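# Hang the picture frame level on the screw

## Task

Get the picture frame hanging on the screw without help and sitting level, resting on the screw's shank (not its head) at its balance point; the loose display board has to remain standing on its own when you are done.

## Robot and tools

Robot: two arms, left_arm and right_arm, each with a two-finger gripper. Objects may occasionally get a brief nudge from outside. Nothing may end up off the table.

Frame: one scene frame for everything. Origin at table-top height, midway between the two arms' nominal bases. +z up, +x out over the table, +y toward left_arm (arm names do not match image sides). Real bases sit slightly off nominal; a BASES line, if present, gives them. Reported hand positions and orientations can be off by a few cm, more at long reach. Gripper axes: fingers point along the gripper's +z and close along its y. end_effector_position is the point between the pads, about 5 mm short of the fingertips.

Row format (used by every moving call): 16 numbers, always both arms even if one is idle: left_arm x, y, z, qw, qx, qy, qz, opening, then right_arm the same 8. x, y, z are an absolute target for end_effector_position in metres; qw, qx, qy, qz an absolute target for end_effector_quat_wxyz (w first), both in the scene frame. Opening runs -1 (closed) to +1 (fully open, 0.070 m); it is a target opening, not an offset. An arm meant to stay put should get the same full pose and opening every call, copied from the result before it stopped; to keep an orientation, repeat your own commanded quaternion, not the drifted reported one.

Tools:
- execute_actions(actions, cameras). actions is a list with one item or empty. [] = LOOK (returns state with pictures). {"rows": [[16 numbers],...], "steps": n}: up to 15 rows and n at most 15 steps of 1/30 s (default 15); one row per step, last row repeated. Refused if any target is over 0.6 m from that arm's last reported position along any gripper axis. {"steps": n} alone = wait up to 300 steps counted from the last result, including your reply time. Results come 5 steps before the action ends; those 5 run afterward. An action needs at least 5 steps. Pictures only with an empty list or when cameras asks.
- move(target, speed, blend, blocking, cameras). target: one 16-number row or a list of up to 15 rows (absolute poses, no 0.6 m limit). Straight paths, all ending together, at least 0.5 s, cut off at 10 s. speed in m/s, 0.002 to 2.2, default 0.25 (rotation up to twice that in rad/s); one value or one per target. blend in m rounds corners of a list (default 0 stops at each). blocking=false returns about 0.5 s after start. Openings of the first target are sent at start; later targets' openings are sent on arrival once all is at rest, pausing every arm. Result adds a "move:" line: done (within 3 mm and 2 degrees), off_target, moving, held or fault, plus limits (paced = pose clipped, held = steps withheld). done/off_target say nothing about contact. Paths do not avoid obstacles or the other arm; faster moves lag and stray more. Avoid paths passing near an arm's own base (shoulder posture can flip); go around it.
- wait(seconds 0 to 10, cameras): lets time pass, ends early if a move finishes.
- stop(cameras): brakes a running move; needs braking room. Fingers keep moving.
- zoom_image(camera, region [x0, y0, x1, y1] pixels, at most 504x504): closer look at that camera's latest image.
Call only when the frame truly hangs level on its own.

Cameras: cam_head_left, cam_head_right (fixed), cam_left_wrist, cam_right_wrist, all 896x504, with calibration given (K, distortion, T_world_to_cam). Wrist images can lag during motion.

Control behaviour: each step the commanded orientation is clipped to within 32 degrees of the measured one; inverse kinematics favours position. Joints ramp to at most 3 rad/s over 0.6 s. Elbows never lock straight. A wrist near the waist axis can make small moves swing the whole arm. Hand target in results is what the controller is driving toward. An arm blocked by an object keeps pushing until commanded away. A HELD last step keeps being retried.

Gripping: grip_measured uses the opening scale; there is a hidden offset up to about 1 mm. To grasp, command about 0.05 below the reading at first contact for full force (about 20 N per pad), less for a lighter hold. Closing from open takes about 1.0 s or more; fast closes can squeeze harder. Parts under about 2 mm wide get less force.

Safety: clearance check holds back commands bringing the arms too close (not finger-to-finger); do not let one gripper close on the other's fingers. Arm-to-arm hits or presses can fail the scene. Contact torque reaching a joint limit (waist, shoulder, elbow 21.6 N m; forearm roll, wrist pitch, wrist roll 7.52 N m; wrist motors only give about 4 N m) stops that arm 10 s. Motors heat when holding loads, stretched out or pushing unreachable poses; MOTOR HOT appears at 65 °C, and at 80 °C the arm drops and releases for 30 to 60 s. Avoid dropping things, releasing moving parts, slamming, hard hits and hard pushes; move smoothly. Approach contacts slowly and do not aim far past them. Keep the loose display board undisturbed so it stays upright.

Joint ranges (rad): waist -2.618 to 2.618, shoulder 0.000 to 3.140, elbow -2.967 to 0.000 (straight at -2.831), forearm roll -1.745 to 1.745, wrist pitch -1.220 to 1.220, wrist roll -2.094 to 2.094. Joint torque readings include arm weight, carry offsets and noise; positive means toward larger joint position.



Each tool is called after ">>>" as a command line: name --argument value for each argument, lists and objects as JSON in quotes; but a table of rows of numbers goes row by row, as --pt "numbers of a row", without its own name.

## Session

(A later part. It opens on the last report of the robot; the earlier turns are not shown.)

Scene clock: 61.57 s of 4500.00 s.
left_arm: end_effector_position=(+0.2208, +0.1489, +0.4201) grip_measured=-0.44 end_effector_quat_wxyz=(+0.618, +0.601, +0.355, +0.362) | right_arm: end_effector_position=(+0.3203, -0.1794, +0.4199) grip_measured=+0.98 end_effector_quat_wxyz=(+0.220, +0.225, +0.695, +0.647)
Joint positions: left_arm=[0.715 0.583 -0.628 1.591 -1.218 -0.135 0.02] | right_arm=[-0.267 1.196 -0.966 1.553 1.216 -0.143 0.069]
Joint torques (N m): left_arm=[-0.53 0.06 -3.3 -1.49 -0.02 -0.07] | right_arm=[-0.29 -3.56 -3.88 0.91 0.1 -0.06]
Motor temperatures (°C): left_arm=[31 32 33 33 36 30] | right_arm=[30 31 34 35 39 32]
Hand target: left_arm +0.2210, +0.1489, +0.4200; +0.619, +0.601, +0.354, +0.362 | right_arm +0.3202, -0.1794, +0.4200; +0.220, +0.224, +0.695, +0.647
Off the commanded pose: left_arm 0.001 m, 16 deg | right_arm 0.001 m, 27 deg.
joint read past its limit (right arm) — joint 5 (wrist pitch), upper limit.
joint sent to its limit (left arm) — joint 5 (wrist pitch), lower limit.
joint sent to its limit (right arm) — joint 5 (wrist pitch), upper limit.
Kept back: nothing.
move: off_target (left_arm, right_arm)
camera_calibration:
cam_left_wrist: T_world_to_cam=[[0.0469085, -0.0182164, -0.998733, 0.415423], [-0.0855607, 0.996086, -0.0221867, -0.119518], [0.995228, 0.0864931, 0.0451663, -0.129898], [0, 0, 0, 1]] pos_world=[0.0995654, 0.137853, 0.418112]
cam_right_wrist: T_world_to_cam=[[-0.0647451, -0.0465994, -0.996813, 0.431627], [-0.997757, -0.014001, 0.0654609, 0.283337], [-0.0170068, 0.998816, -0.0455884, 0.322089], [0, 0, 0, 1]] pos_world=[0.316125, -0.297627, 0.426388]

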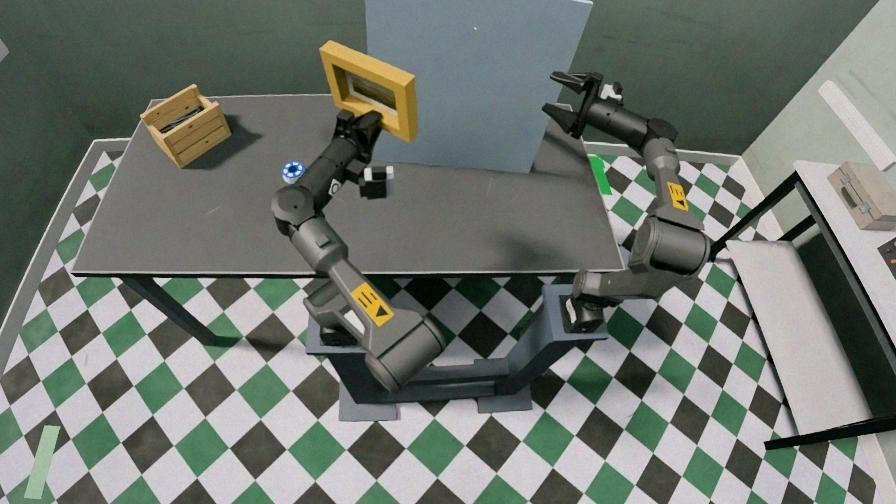

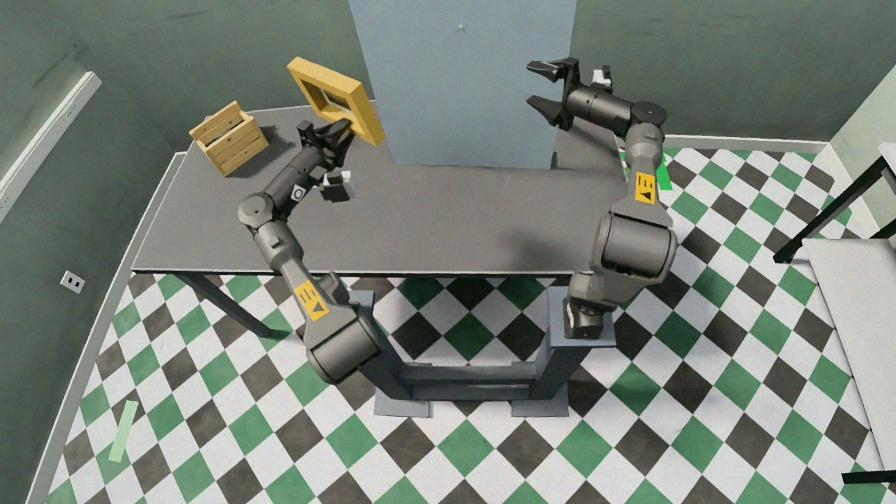

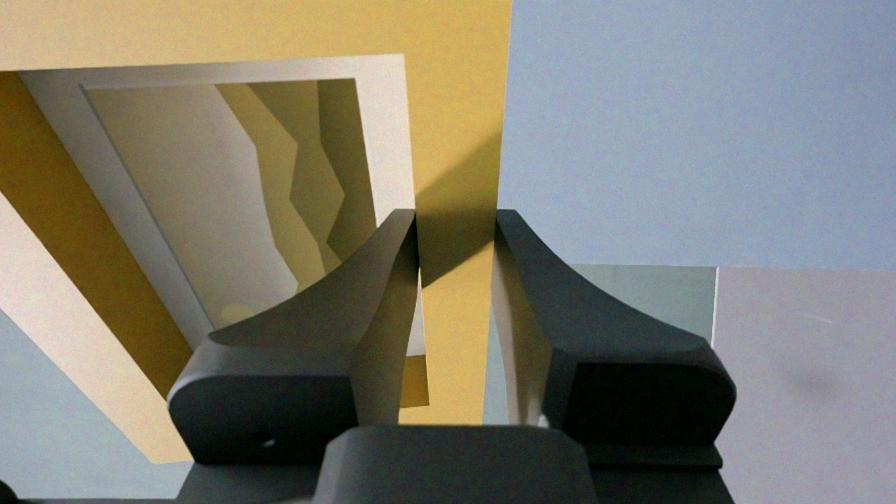

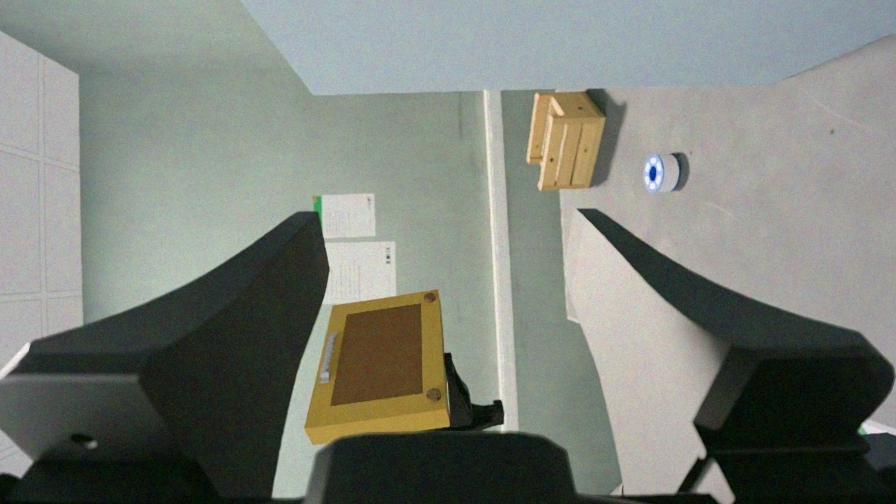

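>>> move --pt "0.28 0.05 0.42 0.54 0.54 0.45 0.45 -0.6 0.36 -0.3 0.30 0.266 -0.127 0.954 0.046 0.98" --pt "0.40 -0.045 0.376 0.473 0.504 0.528 0.494 -0.6 0.3748 -0.3621 0.2306 0.266 -0.127 0.954 0.046 0.98" --speed 0.25

>>> zoom_image --camera "cam_head_left" --region '[410, 0, 530, 100]'

>>> zoom_image --camera "cam_head_right" --region '[390, 0, 510, 100]'

Scene clock: 70.30 s of 4500.00 s.
left_arm: end_effector_position=(+0.4001, -0.0455, +0.3757) grip_measured=-0.44 end_effector_quat_wxyz=(+0.472, +0.504, +0.527, +0.494) | right_arm: end_effector_position=(+0.3748, -0.3624, +0.2299) grip_measured=+0.98 end_effector_quat_wxyz=(+0.266, -0.126, +0.955, +0.046)
Joint positions: left_arm=[-1.024 1.771 -1.394 1.654 1.077 -0.294 0.02] | right_arm=[-0.328 1.507 -1.187 0.406 0.931 -0.792 0.069]
Joint torques (N m): left_arm=[-0.1 -9.11 -3.18 1.2 0.61 -0.28] | right_arm=[0.63 -6.05 -4.53 0.2 -0.21 0.26]
Motor temperatures (°C): left_arm=[31 32 33 34 36 30] | right_arm=[29 31 34 35 39 32]
Hand target: left_arm +0.4000, -0.0450, +0.3760; +0.473, +0.504, +0.528, +0.494 | right_arm +0.3748, -0.3621, +0.2306; +0.266, -0.127, +0.954, +0.046
Off the commanded pose: left_arm 0.001 m, 0 deg | right_arm 0.001 m, 0 deg.
Kept back: nothing.
move: done
camera_calibration:
cam_left_wrist: T_world_to_cam=[[-0.0424994, 0.00947903, -0.999052, 0.396328], [-0.595595, 0.802609, 0.0329516, 0.262936], [0.80216, 0.59643, -0.0284647, -0.161392], [0, 0, 0, 1]] pos_world=[0.302909, -0.118533, 0.382694]
cam_right_wrist: T_world_to_cam=[[0.228978, -0.97288, -0.0327763, -0.430235], [-0.966467, -0.231231, 0.111685, 0.246425], [-0.116235, 0.00610378, -0.993203, 0.392498], [0, 0, 0, 1]] pos_world=[0.382297, -0.363981, 0.348207]

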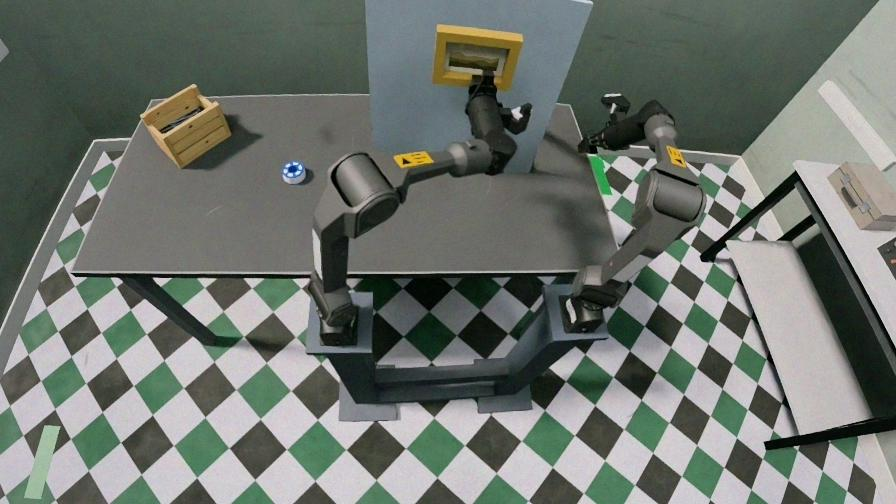

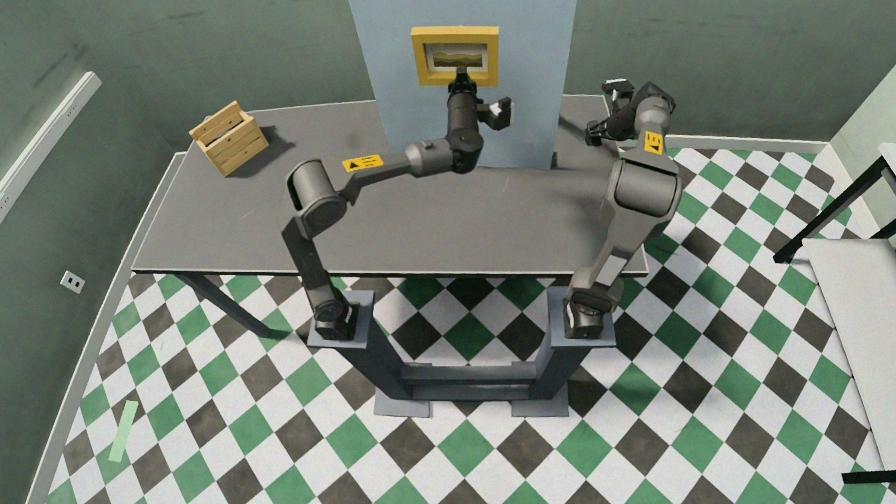

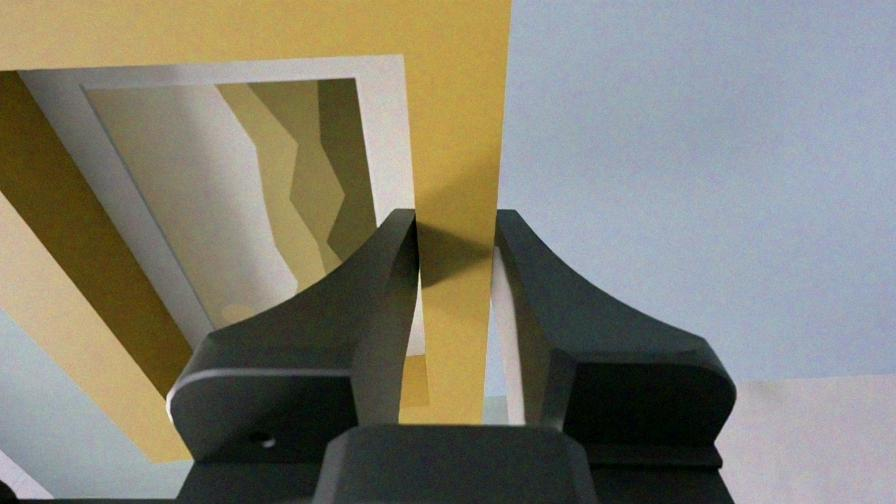

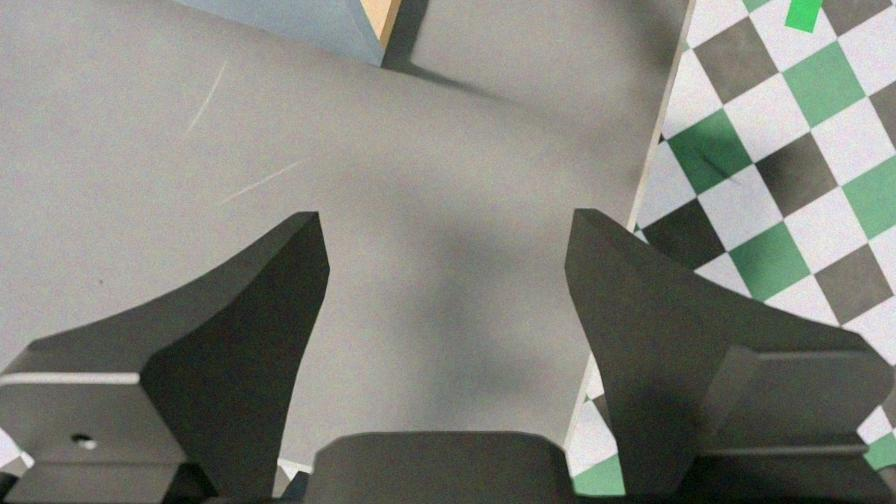

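Scaled by 4.200 from the camera's 896x504 image, which has a finer 1280x720 frame.

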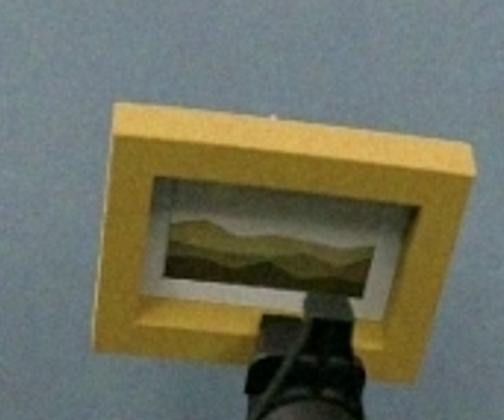

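Scaled by 4.200 from the camera's 896x504 image, which has a finer 1280x720 frame.

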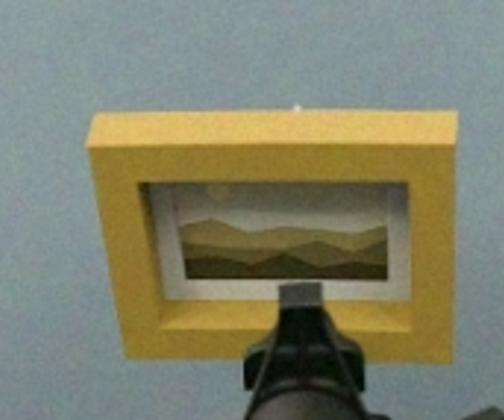

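>>> move --pt "0.47 -0.045 0.37 0.473 0.504 0.528 0.494 -0.6 0.3748 -0.3621 0.2306 0.266 -0.127 0.954 0.046 0.98" --pt "0.474 -0.045 0.354 0.473 0.504 0.528 0.494 -0.6 0.3748 -0.3621 0.2306 0.266 -0.127 0.954 0.046 0.98" --speed 0.06

>>> zoom_image --camera "cam_head_left" --region '[410, 0, 530, 100]'

>>> zoom_image --camera "cam_head_right" --region '[390, 0, 510, 100]'

Scene clock: 72.53 s of 4500.00 s.
left_arm: end_effector_position=(+0.4739, -0.0454, +0.3533) grip_measured=-0.44 end_effector_quat_wxyz=(+0.473, +0.504, +0.528, +0.494) | right_arm: end_effector_position=(+0.3748, -0.3621, +0.2302) grip_measured=+0.98 end_effector_quat_wxyz=(+0.266, -0.127, +0.954, +0.046)
Joint positions: left_arm=[-0.858 1.94 -1.552 1.721 0.92 -0.33 0.02] | right_arm=[-0.327 1.506 -1.187 0.406 0.931 -0.792 0.069]
Joint torques (N m): left_arm=[0.37 -9.81 -4.35 0.84 0.49 0.08] | right_arm=[0.74 -6.08 -4.56 0.22 -0.21 0.26]
Motor temperatures (°C): left_arm=[31 32 33 34 36 30] | right_arm=[29 31 34 35 39 32]
Hand target: left_arm +0.4740, -0.0450, +0.3540; +0.473, +0.504, +0.528, +0.494 | right_arm +0.3748, -0.3621, +0.2306; +0.266, -0.127, +0.954, +0.046
Off the commanded pose: left_arm 0.001 m, 0 deg | right_arm 0.000 m, 0 deg.
Kept back: nothing.
move: done
camera_calibration:
cam_left_wrist: T_world_to_cam=[[-0.0427452, 0.00817307, -0.999053, 0.377127], [-0.595264, 0.802891, 0.0320371, 0.307924], [0.802393, 0.596069, -0.0294546, -0.221081], [0, 0, 0, 1]] pos_world=[0.37681, -0.118533, 0.360393]
cam_right_wrist: T_world_to_cam=[[0.229845, -0.972692, -0.0322622, -0.430258], [-0.966357, -0.232029, 0.110981, 0.246303], [-0.115436, 0.00566843, -0.993299, 0.392351], [0, 0, 0, 1]] pos_world=[0.3822, -0.363583, 0.348506]

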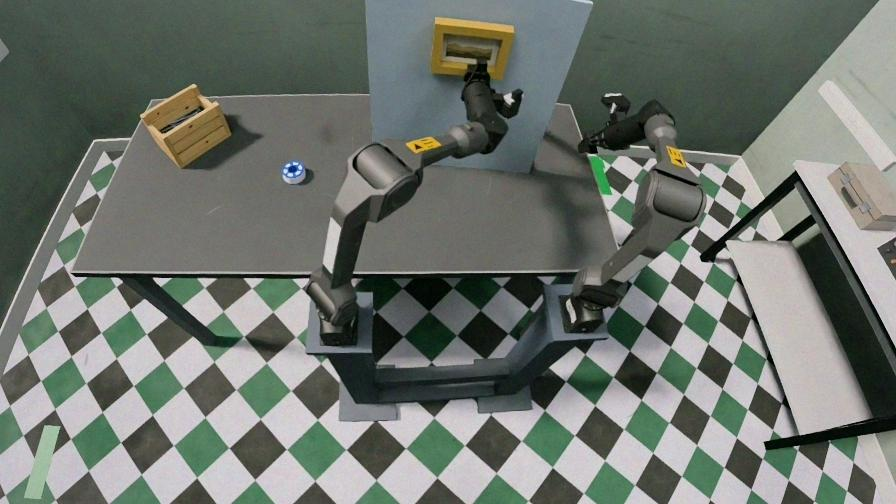

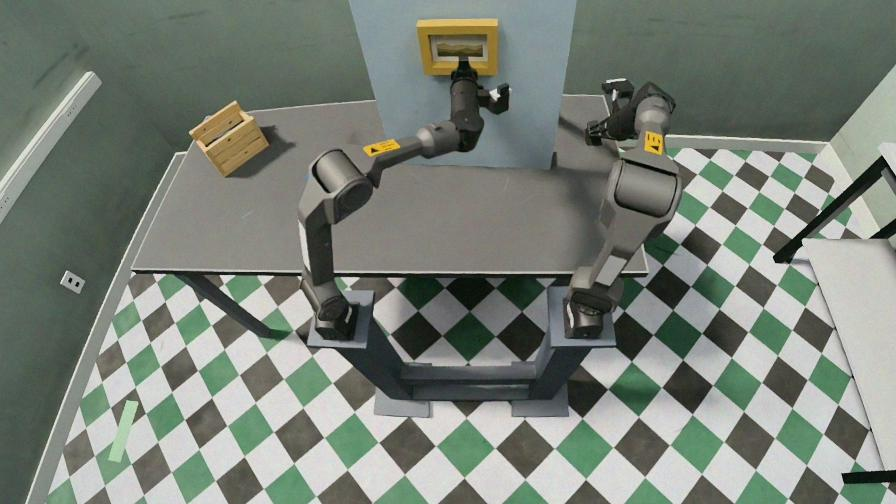

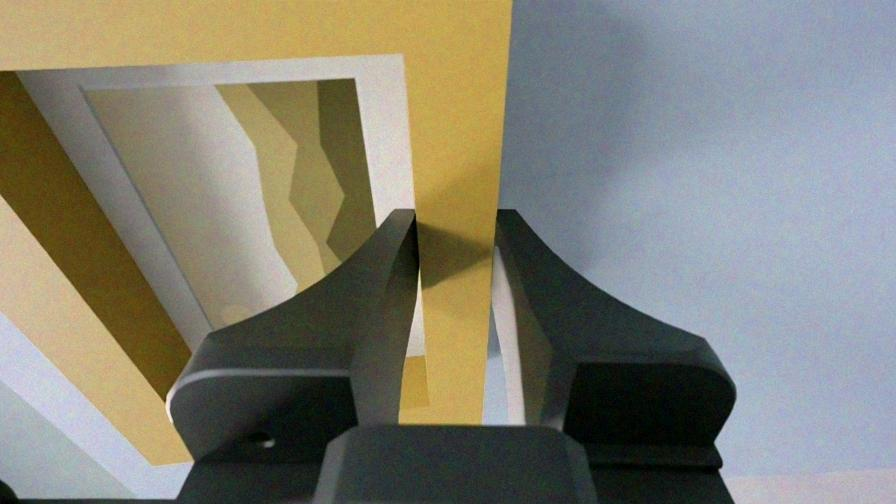

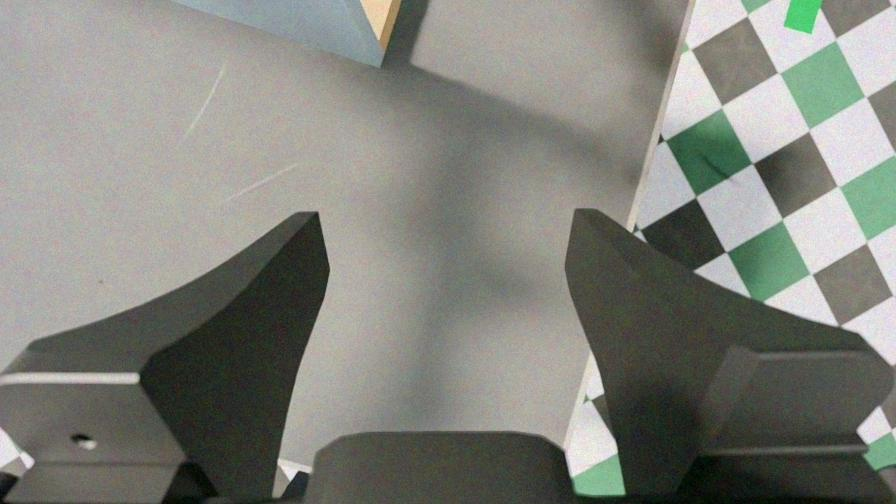

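Scaled by 4.200 from the camera's 896x504 image, which has a finer 1280x720 frame.

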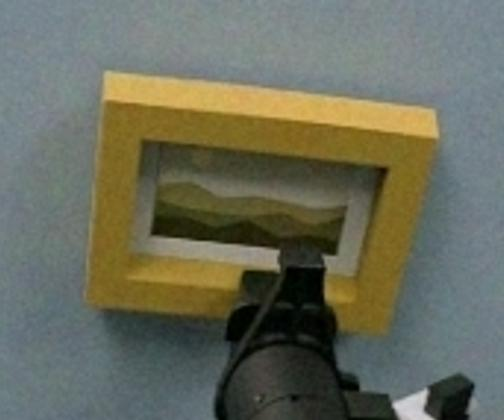

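Scaled by 4.200 from the camera's 896x504 image, which has a finer 1280x720 frame.

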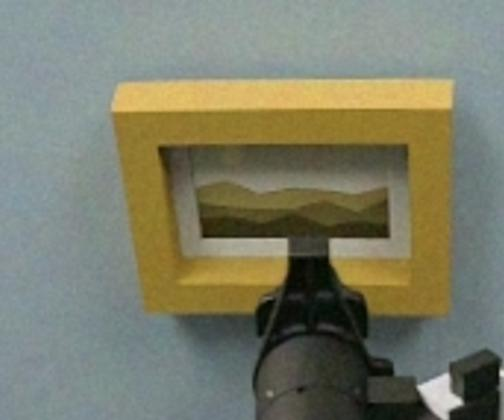

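>>> move --target '[0.475,-0.045,0.346,0.473,0.504,0.528,0.494,-0.6,0.3748,-0.3621,0.2306,0.266,-0.127,0.954,0.046,0.98]' --speed 0.03 --cameras '[]'

>>> move --target '[0.475,-0.045,0.343,0.473,0.504,0.528,0.494,-0.6,0.3748,-0.3621,0.2306,0.266,-0.127,0.954,0.046,0.98]' --speed 0.03

>>> zoom_image --camera "cam_head_left" --region '[410, 0, 530, 100]'

Scene clock: 73.47 s of 4500.00 s.
left_arm: end_effector_position=(+0.4748, -0.0452, +0.3465) grip_measured=-0.44 end_effector_quat_wxyz=(+0.473, +0.504, +0.528, +0.494) | right_arm: end_effector_position=(+0.3748, -0.3621, +0.2302) grip_measured=+0.98 end_effector_quat_wxyz=(+0.266, -0.127, +0.954, +0.046)
Joint positions: left_arm=[-0.856 1.947 -1.536 1.738 0.923 -0.359 0.02] | right_arm=[-0.327 1.506 -1.187 0.406 0.931 -0.792 0.069]
Joint torques (N m): left_arm=[0.86 -8.43 -3.39 0.89 0.62 -0.2] | right_arm=[0.7 -6.01 -4.57 0.22 -0.21 0.25]
Motor temperatures (°C): left_arm=[31 32 33 34 36 30] | right_arm=[29 31 34 35 39 32]
Hand target: left_arm +0.4750, -0.0450, +0.3460; +0.472, +0.504, +0.528, +0.494 | right_arm +0.3748, -0.3621, +0.2306; +0.266, -0.127, +0.954, +0.046
Off the commanded pose: left_arm 0.001 m, 0 deg | right_arm 0.000 m, 0 deg.
joint read past its limit (left arm) — joint 4 (forearm roll), upper limit.
joint sent to its limit (left arm) — joint 4 (forearm roll), upper limit.
Kept back: nothing.
move: done
No camera images: "cameras" was empty.

Scene clock: 74.17 s of 4500.00 s.
left_arm: end_effector_position=(+0.4749, -0.0447, +0.3447) grip_measured=-0.44 end_effector_quat_wxyz=(+0.472, +0.503, +0.530, +0.493) | right_arm: end_effector_position=(+0.3748, -0.3621, +0.2302) grip_measured=+0.98 end_effector_quat_wxyz=(+0.266, -0.127, +0.954, +0.046)
Joint positions: left_arm=[-0.856 1.949 -1.533 1.738 0.926 -0.365 0.02] | right_arm=[-0.327 1.506 -1.187 0.406 0.931 -0.792 0.069]
Joint torques (N m): left_arm=[-0.13 -6.84 -2.15 0.66 -0.09 -0.08] | right_arm=[0.68 -6.07 -4.56 0.22 -0.21 0.25]
Motor temperatures (°C): left_arm=[31 32 33 34 36 30] | right_arm=[29 31 34 35 39 32]
Hand target: left_arm +0.4750, -0.0451, +0.3431; +0.471, +0.504, +0.530, +0.493 | right_arm +0.3748, -0.3621, +0.2306; +0.266, -0.127, +0.954, +0.046
Off the commanded pose: left_arm 0.002 m, 0 deg | right_arm 0.000 m, 0 deg.
joint read past its limit (left arm) — joint 4 (forearm roll), upper limit.
joint sent to its limit (left arm) — joint 4 (forearm roll), upper limit.
Kept back: nothing.
move: done
camera_calibration:
cam_left_wrist: T_world_to_cam=[[-0.0448848, 0.00498787, -0.99898, 0.369391], [-0.598655, 0.800411, 0.0308944, 0.310028], [0.799748, 0.599431, -0.0329403, -0.219978], [0, 0, 0, 1]] pos_world=[0.378107, -0.118131, 0.35219]
cam_right_wrist: T_world_to_cam=[[0.229845, -0.972692, -0.0322622, -0.430258], [-0.966357, -0.232029, 0.110981, 0.246303], [-0.115436, 0.00566843, -0.993299, 0.392351], [0, 0, 0, 1]] pos_world=[0.3822, -0.363583, 0.348506]

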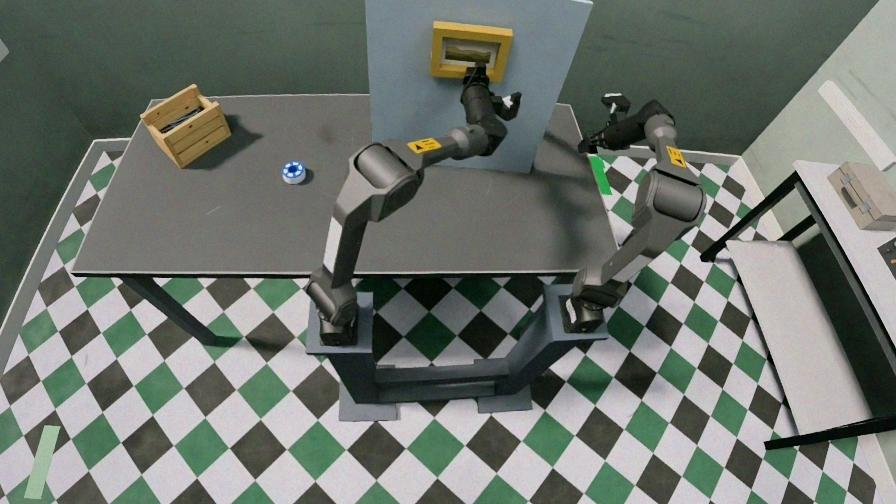

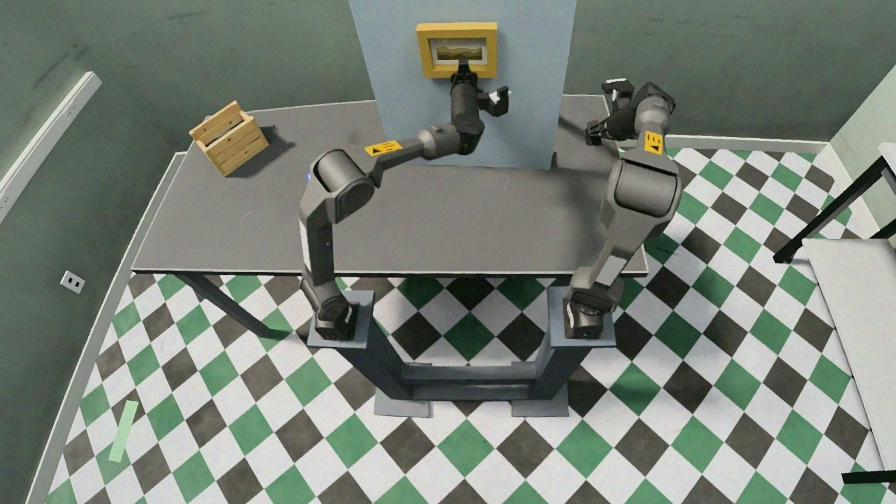

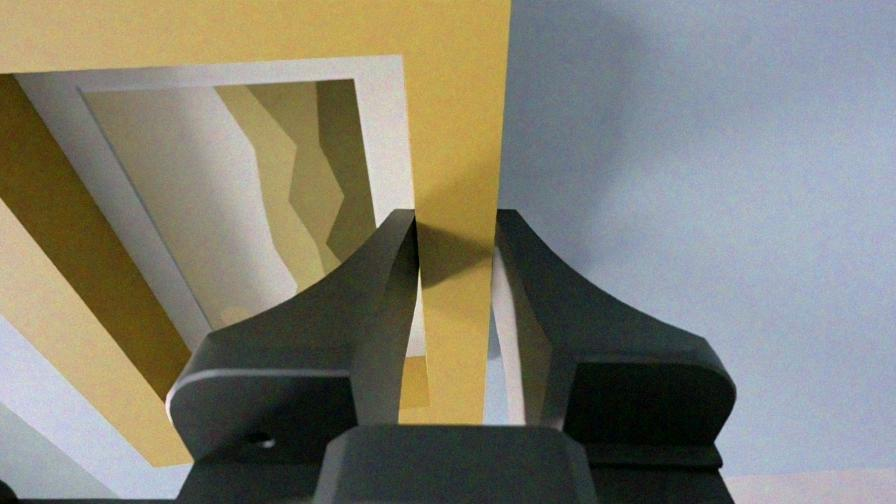

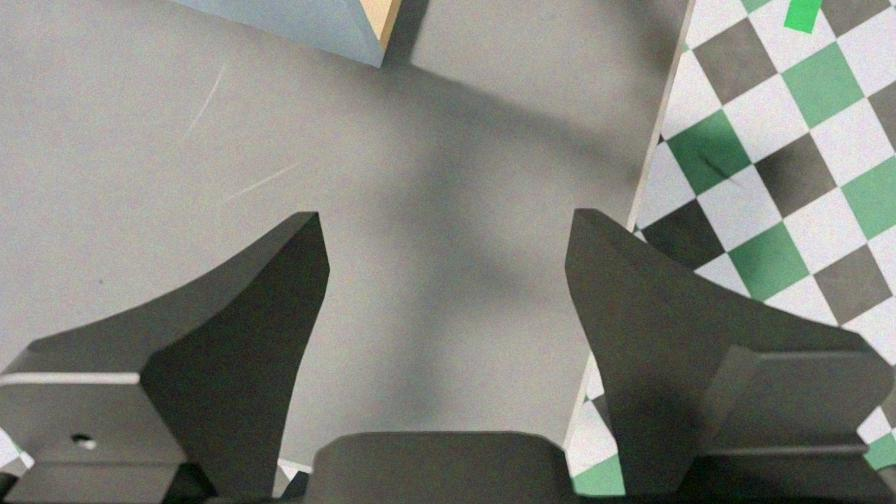

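Scaled by 4.200 from the camera's 896x504 image, which has a finer 1280x720 frame.

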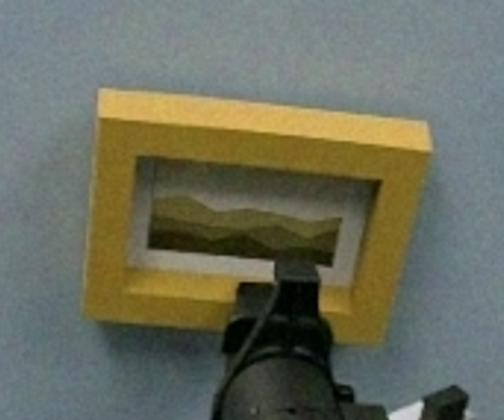

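>>> move --pt "0.475 -0.045 0.3445 0.473 0.504 0.528 0.494 -0.3 0.3748 -0.3621 0.2306 0.266 -0.127 0.954 0.046 0.98" --speed 0.03

>>> zoom_image --camera "cam_head_left" --region '[410, 0, 530, 100]'

>>> zoom_image --camera "cam_head_right" --region '[390, 0, 510, 100]'

Scene clock: 75.13 s of 4500.00 s.
left_arm: end_effector_position=(+0.4752, -0.0455, +0.3433) grip_measured=-0.30 end_effector_quat_wxyz=(+0.471, +0.505, +0.529, +0.493) | right_arm: end_effector_position=(+0.3748, -0.3621, +0.2302) grip_measured=+0.98 end_effector_quat_wxyz=(+0.266, -0.127, +0.954, +0.046)
Joint positions: left_arm=[-0.856 1.951 -1.533 1.738 0.923 -0.363 0.024] | right_arm=[-0.327 1.506 -1.187 0.406 0.931 -0.792 0.069]
Joint torques (N m): left_arm=[-0.78 -9.44 -3.6 0.45 0.54 -0.03] | right_arm=[0.72 -6.03 -4.56 0.22 -0.21 0.24]
Motor temperatures (°C): left_arm=[31 32 33 34 36 30] | right_arm=[29 31 34 35 39 32]
Hand target: left_arm +0.4750, -0.0451, +0.3446; +0.472, +0.504, +0.529, +0.493 | right_arm +0.3748, -0.3621, +0.2306; +0.266, -0.127, +0.954, +0.046
Off the commanded pose: left_arm 0.001 m, 0 deg | right_arm 0.000 m, 0 deg.
joint sent to its limit (left arm) — joint 4 (forearm roll), upper limit.
Kept back: nothing.
move: done
camera_calibration:
cam_left_wrist: T_world_to_cam=[[-0.047436, 0.00943734, -0.99883, 0.369439], [-0.596447, 0.801849, 0.0359024, 0.308133], [0.801249, 0.597452, -0.0324076, -0.220655], [0, 0, 0, 1]] pos_world=[0.378109, -0.118732, 0.350793]
cam_right_wrist: T_world_to_cam=[[0.229845, -0.972692, -0.0322622, -0.430258], [-0.966357, -0.232029, 0.110981, 0.246303], [-0.115436, 0.00566843, -0.993299, 0.392351], [0, 0, 0, 1]] pos_world=[0.3822, -0.363583, 0.348506]

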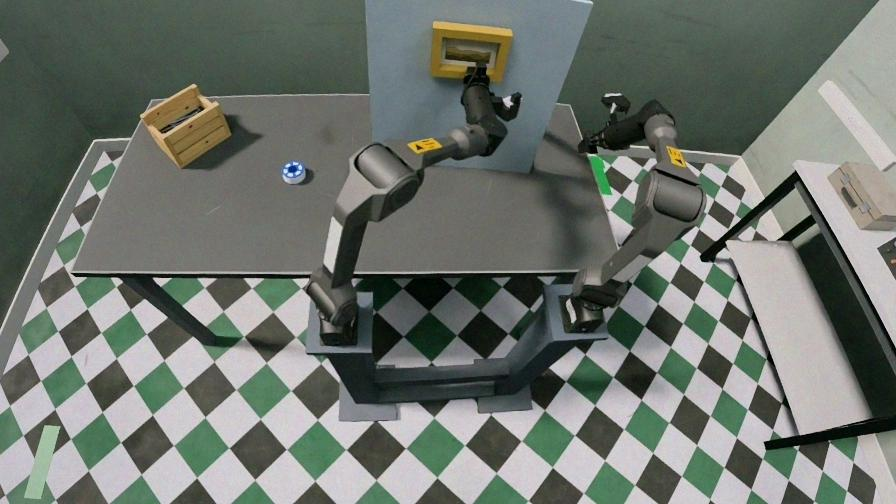

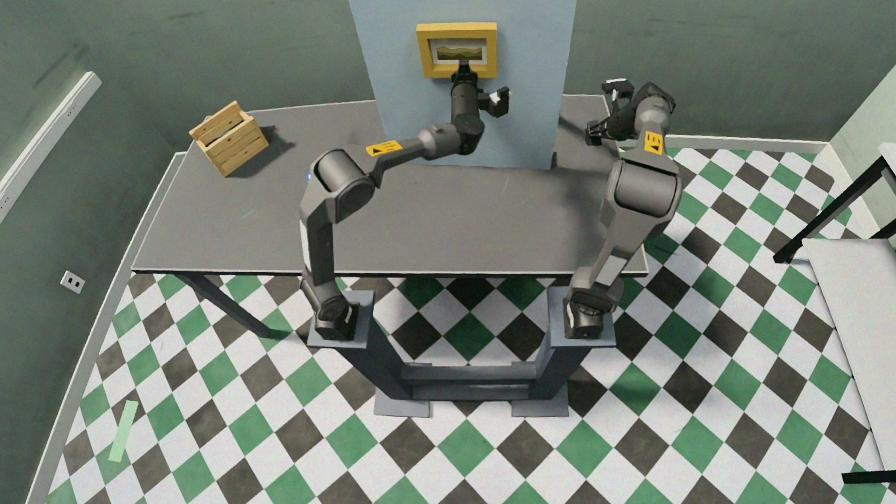

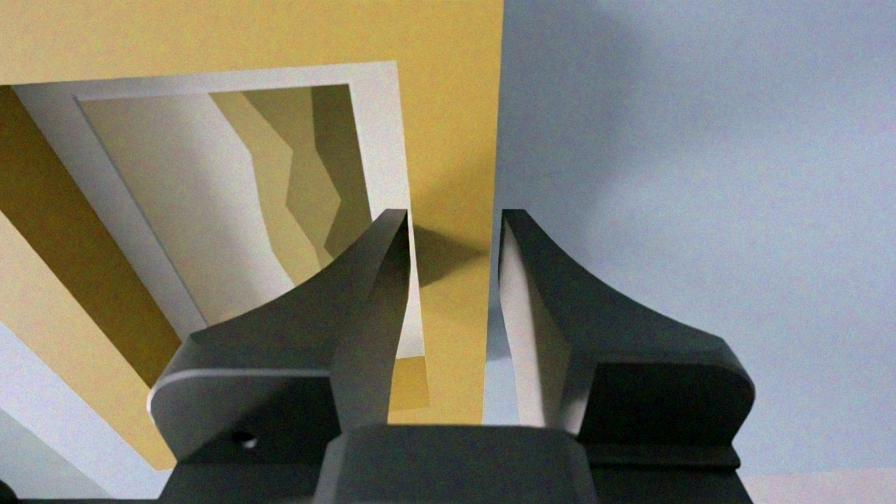

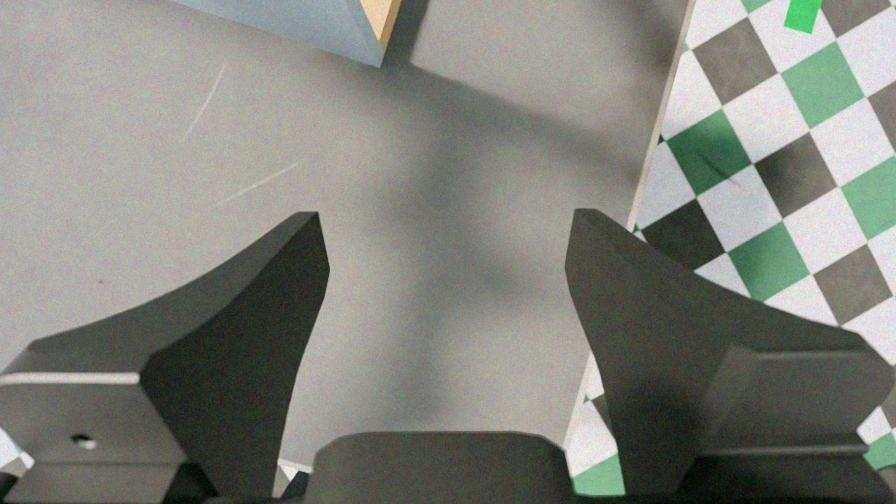

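Scaled by 4.200 from the camera's 896x504 image, which has a finer 1280x720 frame.

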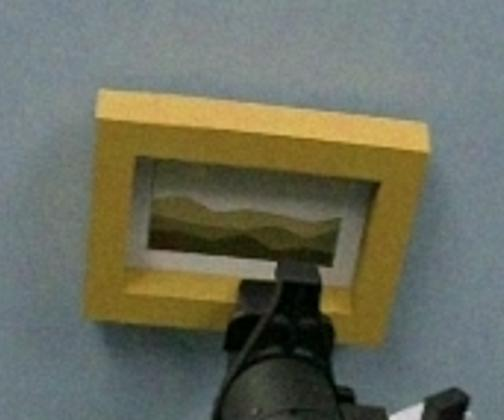

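Scaled by 4.200 from the camera's 896x504 image, which has a finer 1280x720 frame.

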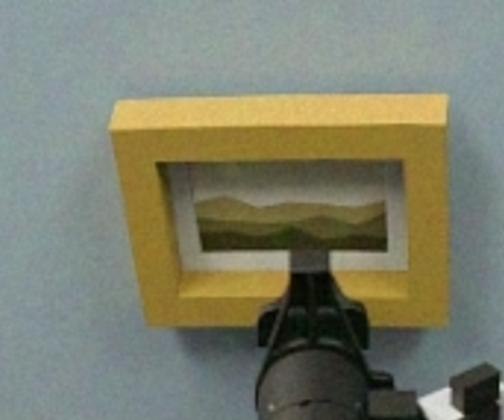

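>>> move --pt "0.475 -0.045 0.3435 0.473 0.504 0.528 0.494 0.0 0.3748 -0.3621 0.2306 0.266 -0.127 0.954 0.046 0.98" --pt "0.36 -0.045 0.3435 0.473 0.504 0.528 0.494 0.0 0.3748 -0.3621 0.2306 0.266 -0.127 0.954 0.046 0.98" --speed 0.07

>>> zoom_image --camera "cam_head_left" --region '[410, 0, 530, 100]'

>>> zoom_image --camera "cam_head_right" --region '[390, 0, 510, 100]'

Scene clock: 78.03 s of 4500.00 s.
left_arm: end_effector_position=(+0.3595, -0.0451, +0.3435) grip_measured=+0.00 end_effector_quat_wxyz=(+0.473, +0.504, +0.528, +0.494) | right_arm: end_effector_position=(+0.3748, -0.3621, +0.2302) grip_measured=+0.98 end_effector_quat_wxyz=(+0.266, -0.127, +0.954, +0.046)
Joint positions: left_arm=[-1.132 1.736 -1.213 1.68 1.191 -0.445 0.035] | right_arm=[-0.327 1.506 -1.187 0.406 0.931 -0.792 0.069]
Joint torques (N m): left_arm=[0.25 -7.24 -3.05 0.8 0.31 -0.21] | right_arm=[0.69 -5.95 -4.58 0.23 -0.21 0.22]
Motor temperatures (°C): left_arm=[31 33 33 33 36 30] | right_arm=[29 31 34 35 39 32]
Hand target: left_arm +0.3600, -0.0450, +0.3435; +0.473, +0.504, +0.528, +0.494 | right_arm +0.3748, -0.3621, +0.2306; +0.266, -0.127, +0.954, +0.046
Off the commanded pose: left_arm 0.001 m, 0 deg | right_arm 0.000 m, 0 deg.
Kept back: nothing.
move: done
camera_calibration:
cam_left_wrist: T_world_to_cam=[[-0.0420698, 0.00792811, -0.999083, 0.362244], [-0.595594, 0.80267, 0.031449, 0.240106], [0.802183, 0.596371, -0.0290462, -0.129726], [0, 0, 0, 1]] pos_world=[0.262309, -0.118232, 0.350593]
cam_right_wrist: T_world_to_cam=[[0.229845, -0.972692, -0.0322622, -0.430258], [-0.966357, -0.232029, 0.110981, 0.246303], [-0.115436, 0.00566843, -0.993299, 0.392351], [0, 0, 0, 1]] pos_world=[0.3822, -0.363583, 0.348506]

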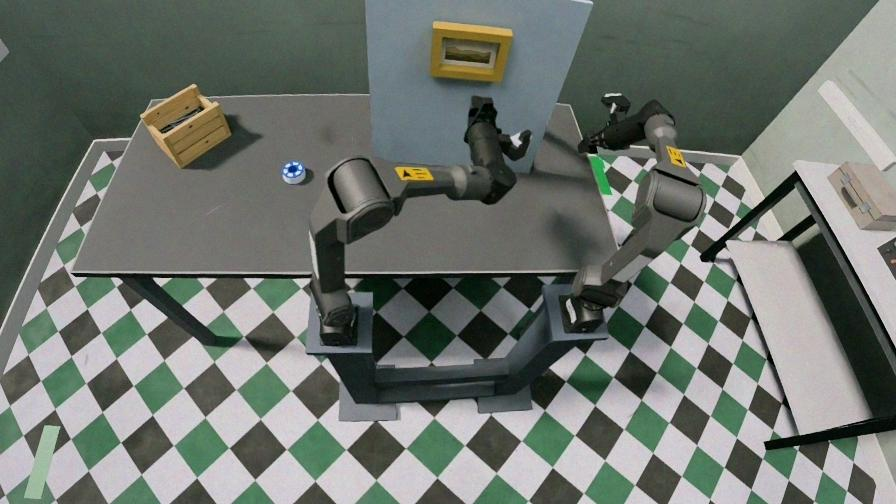

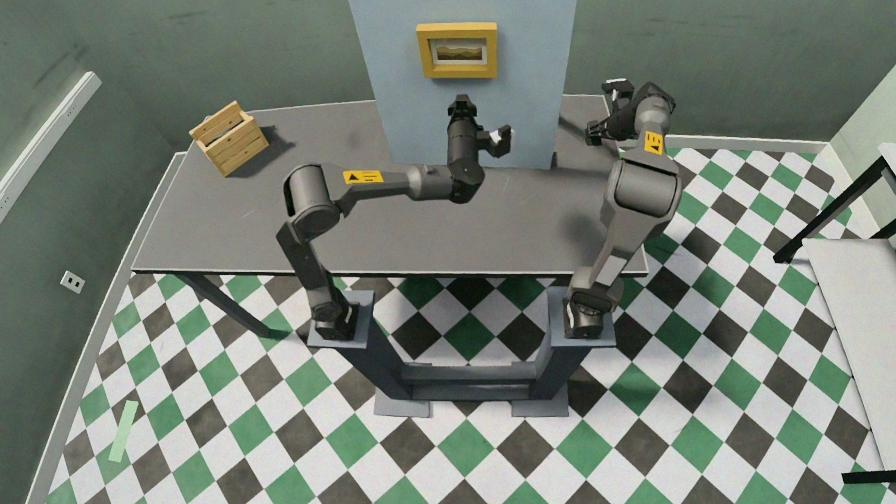

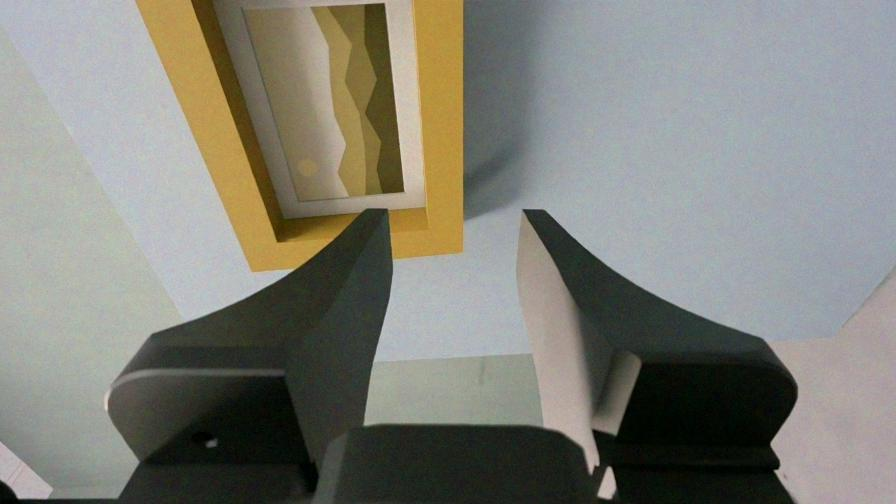

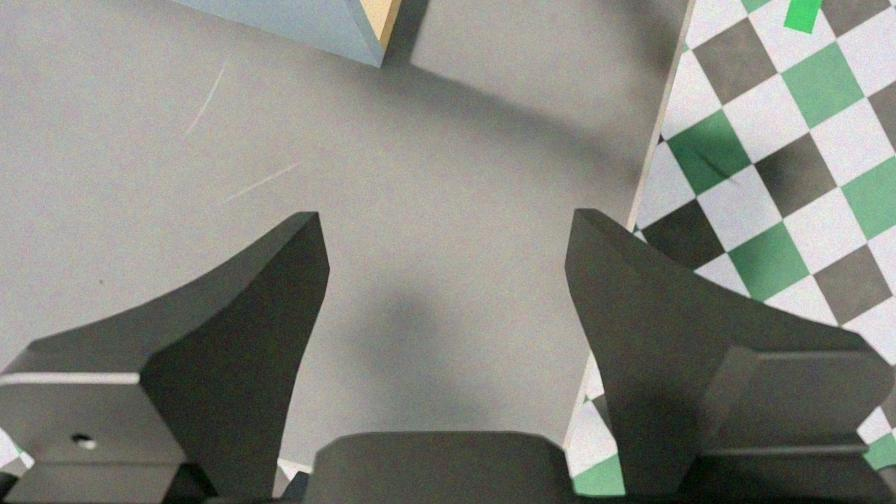

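Scaled by 4.200 from the camera's 896x504 image, which has a finer 1280x720 frame.

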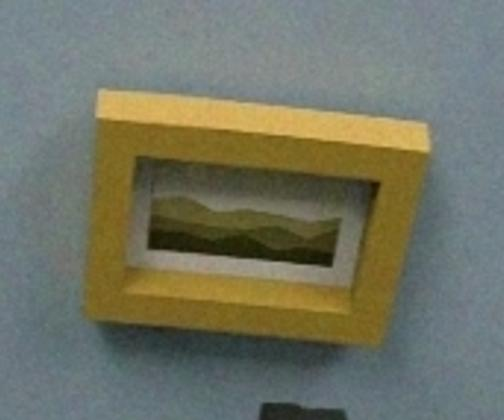

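Scaled by 4.200 from the camera's 896x504 image, which has a finer 1280x720 frame.

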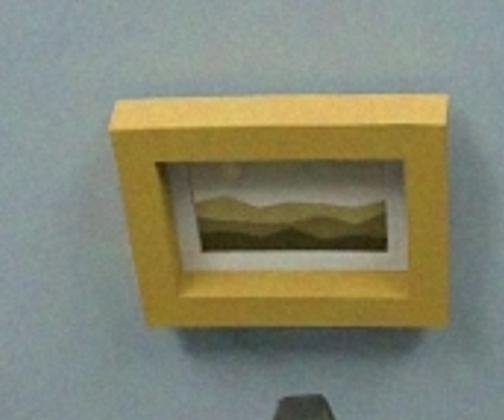

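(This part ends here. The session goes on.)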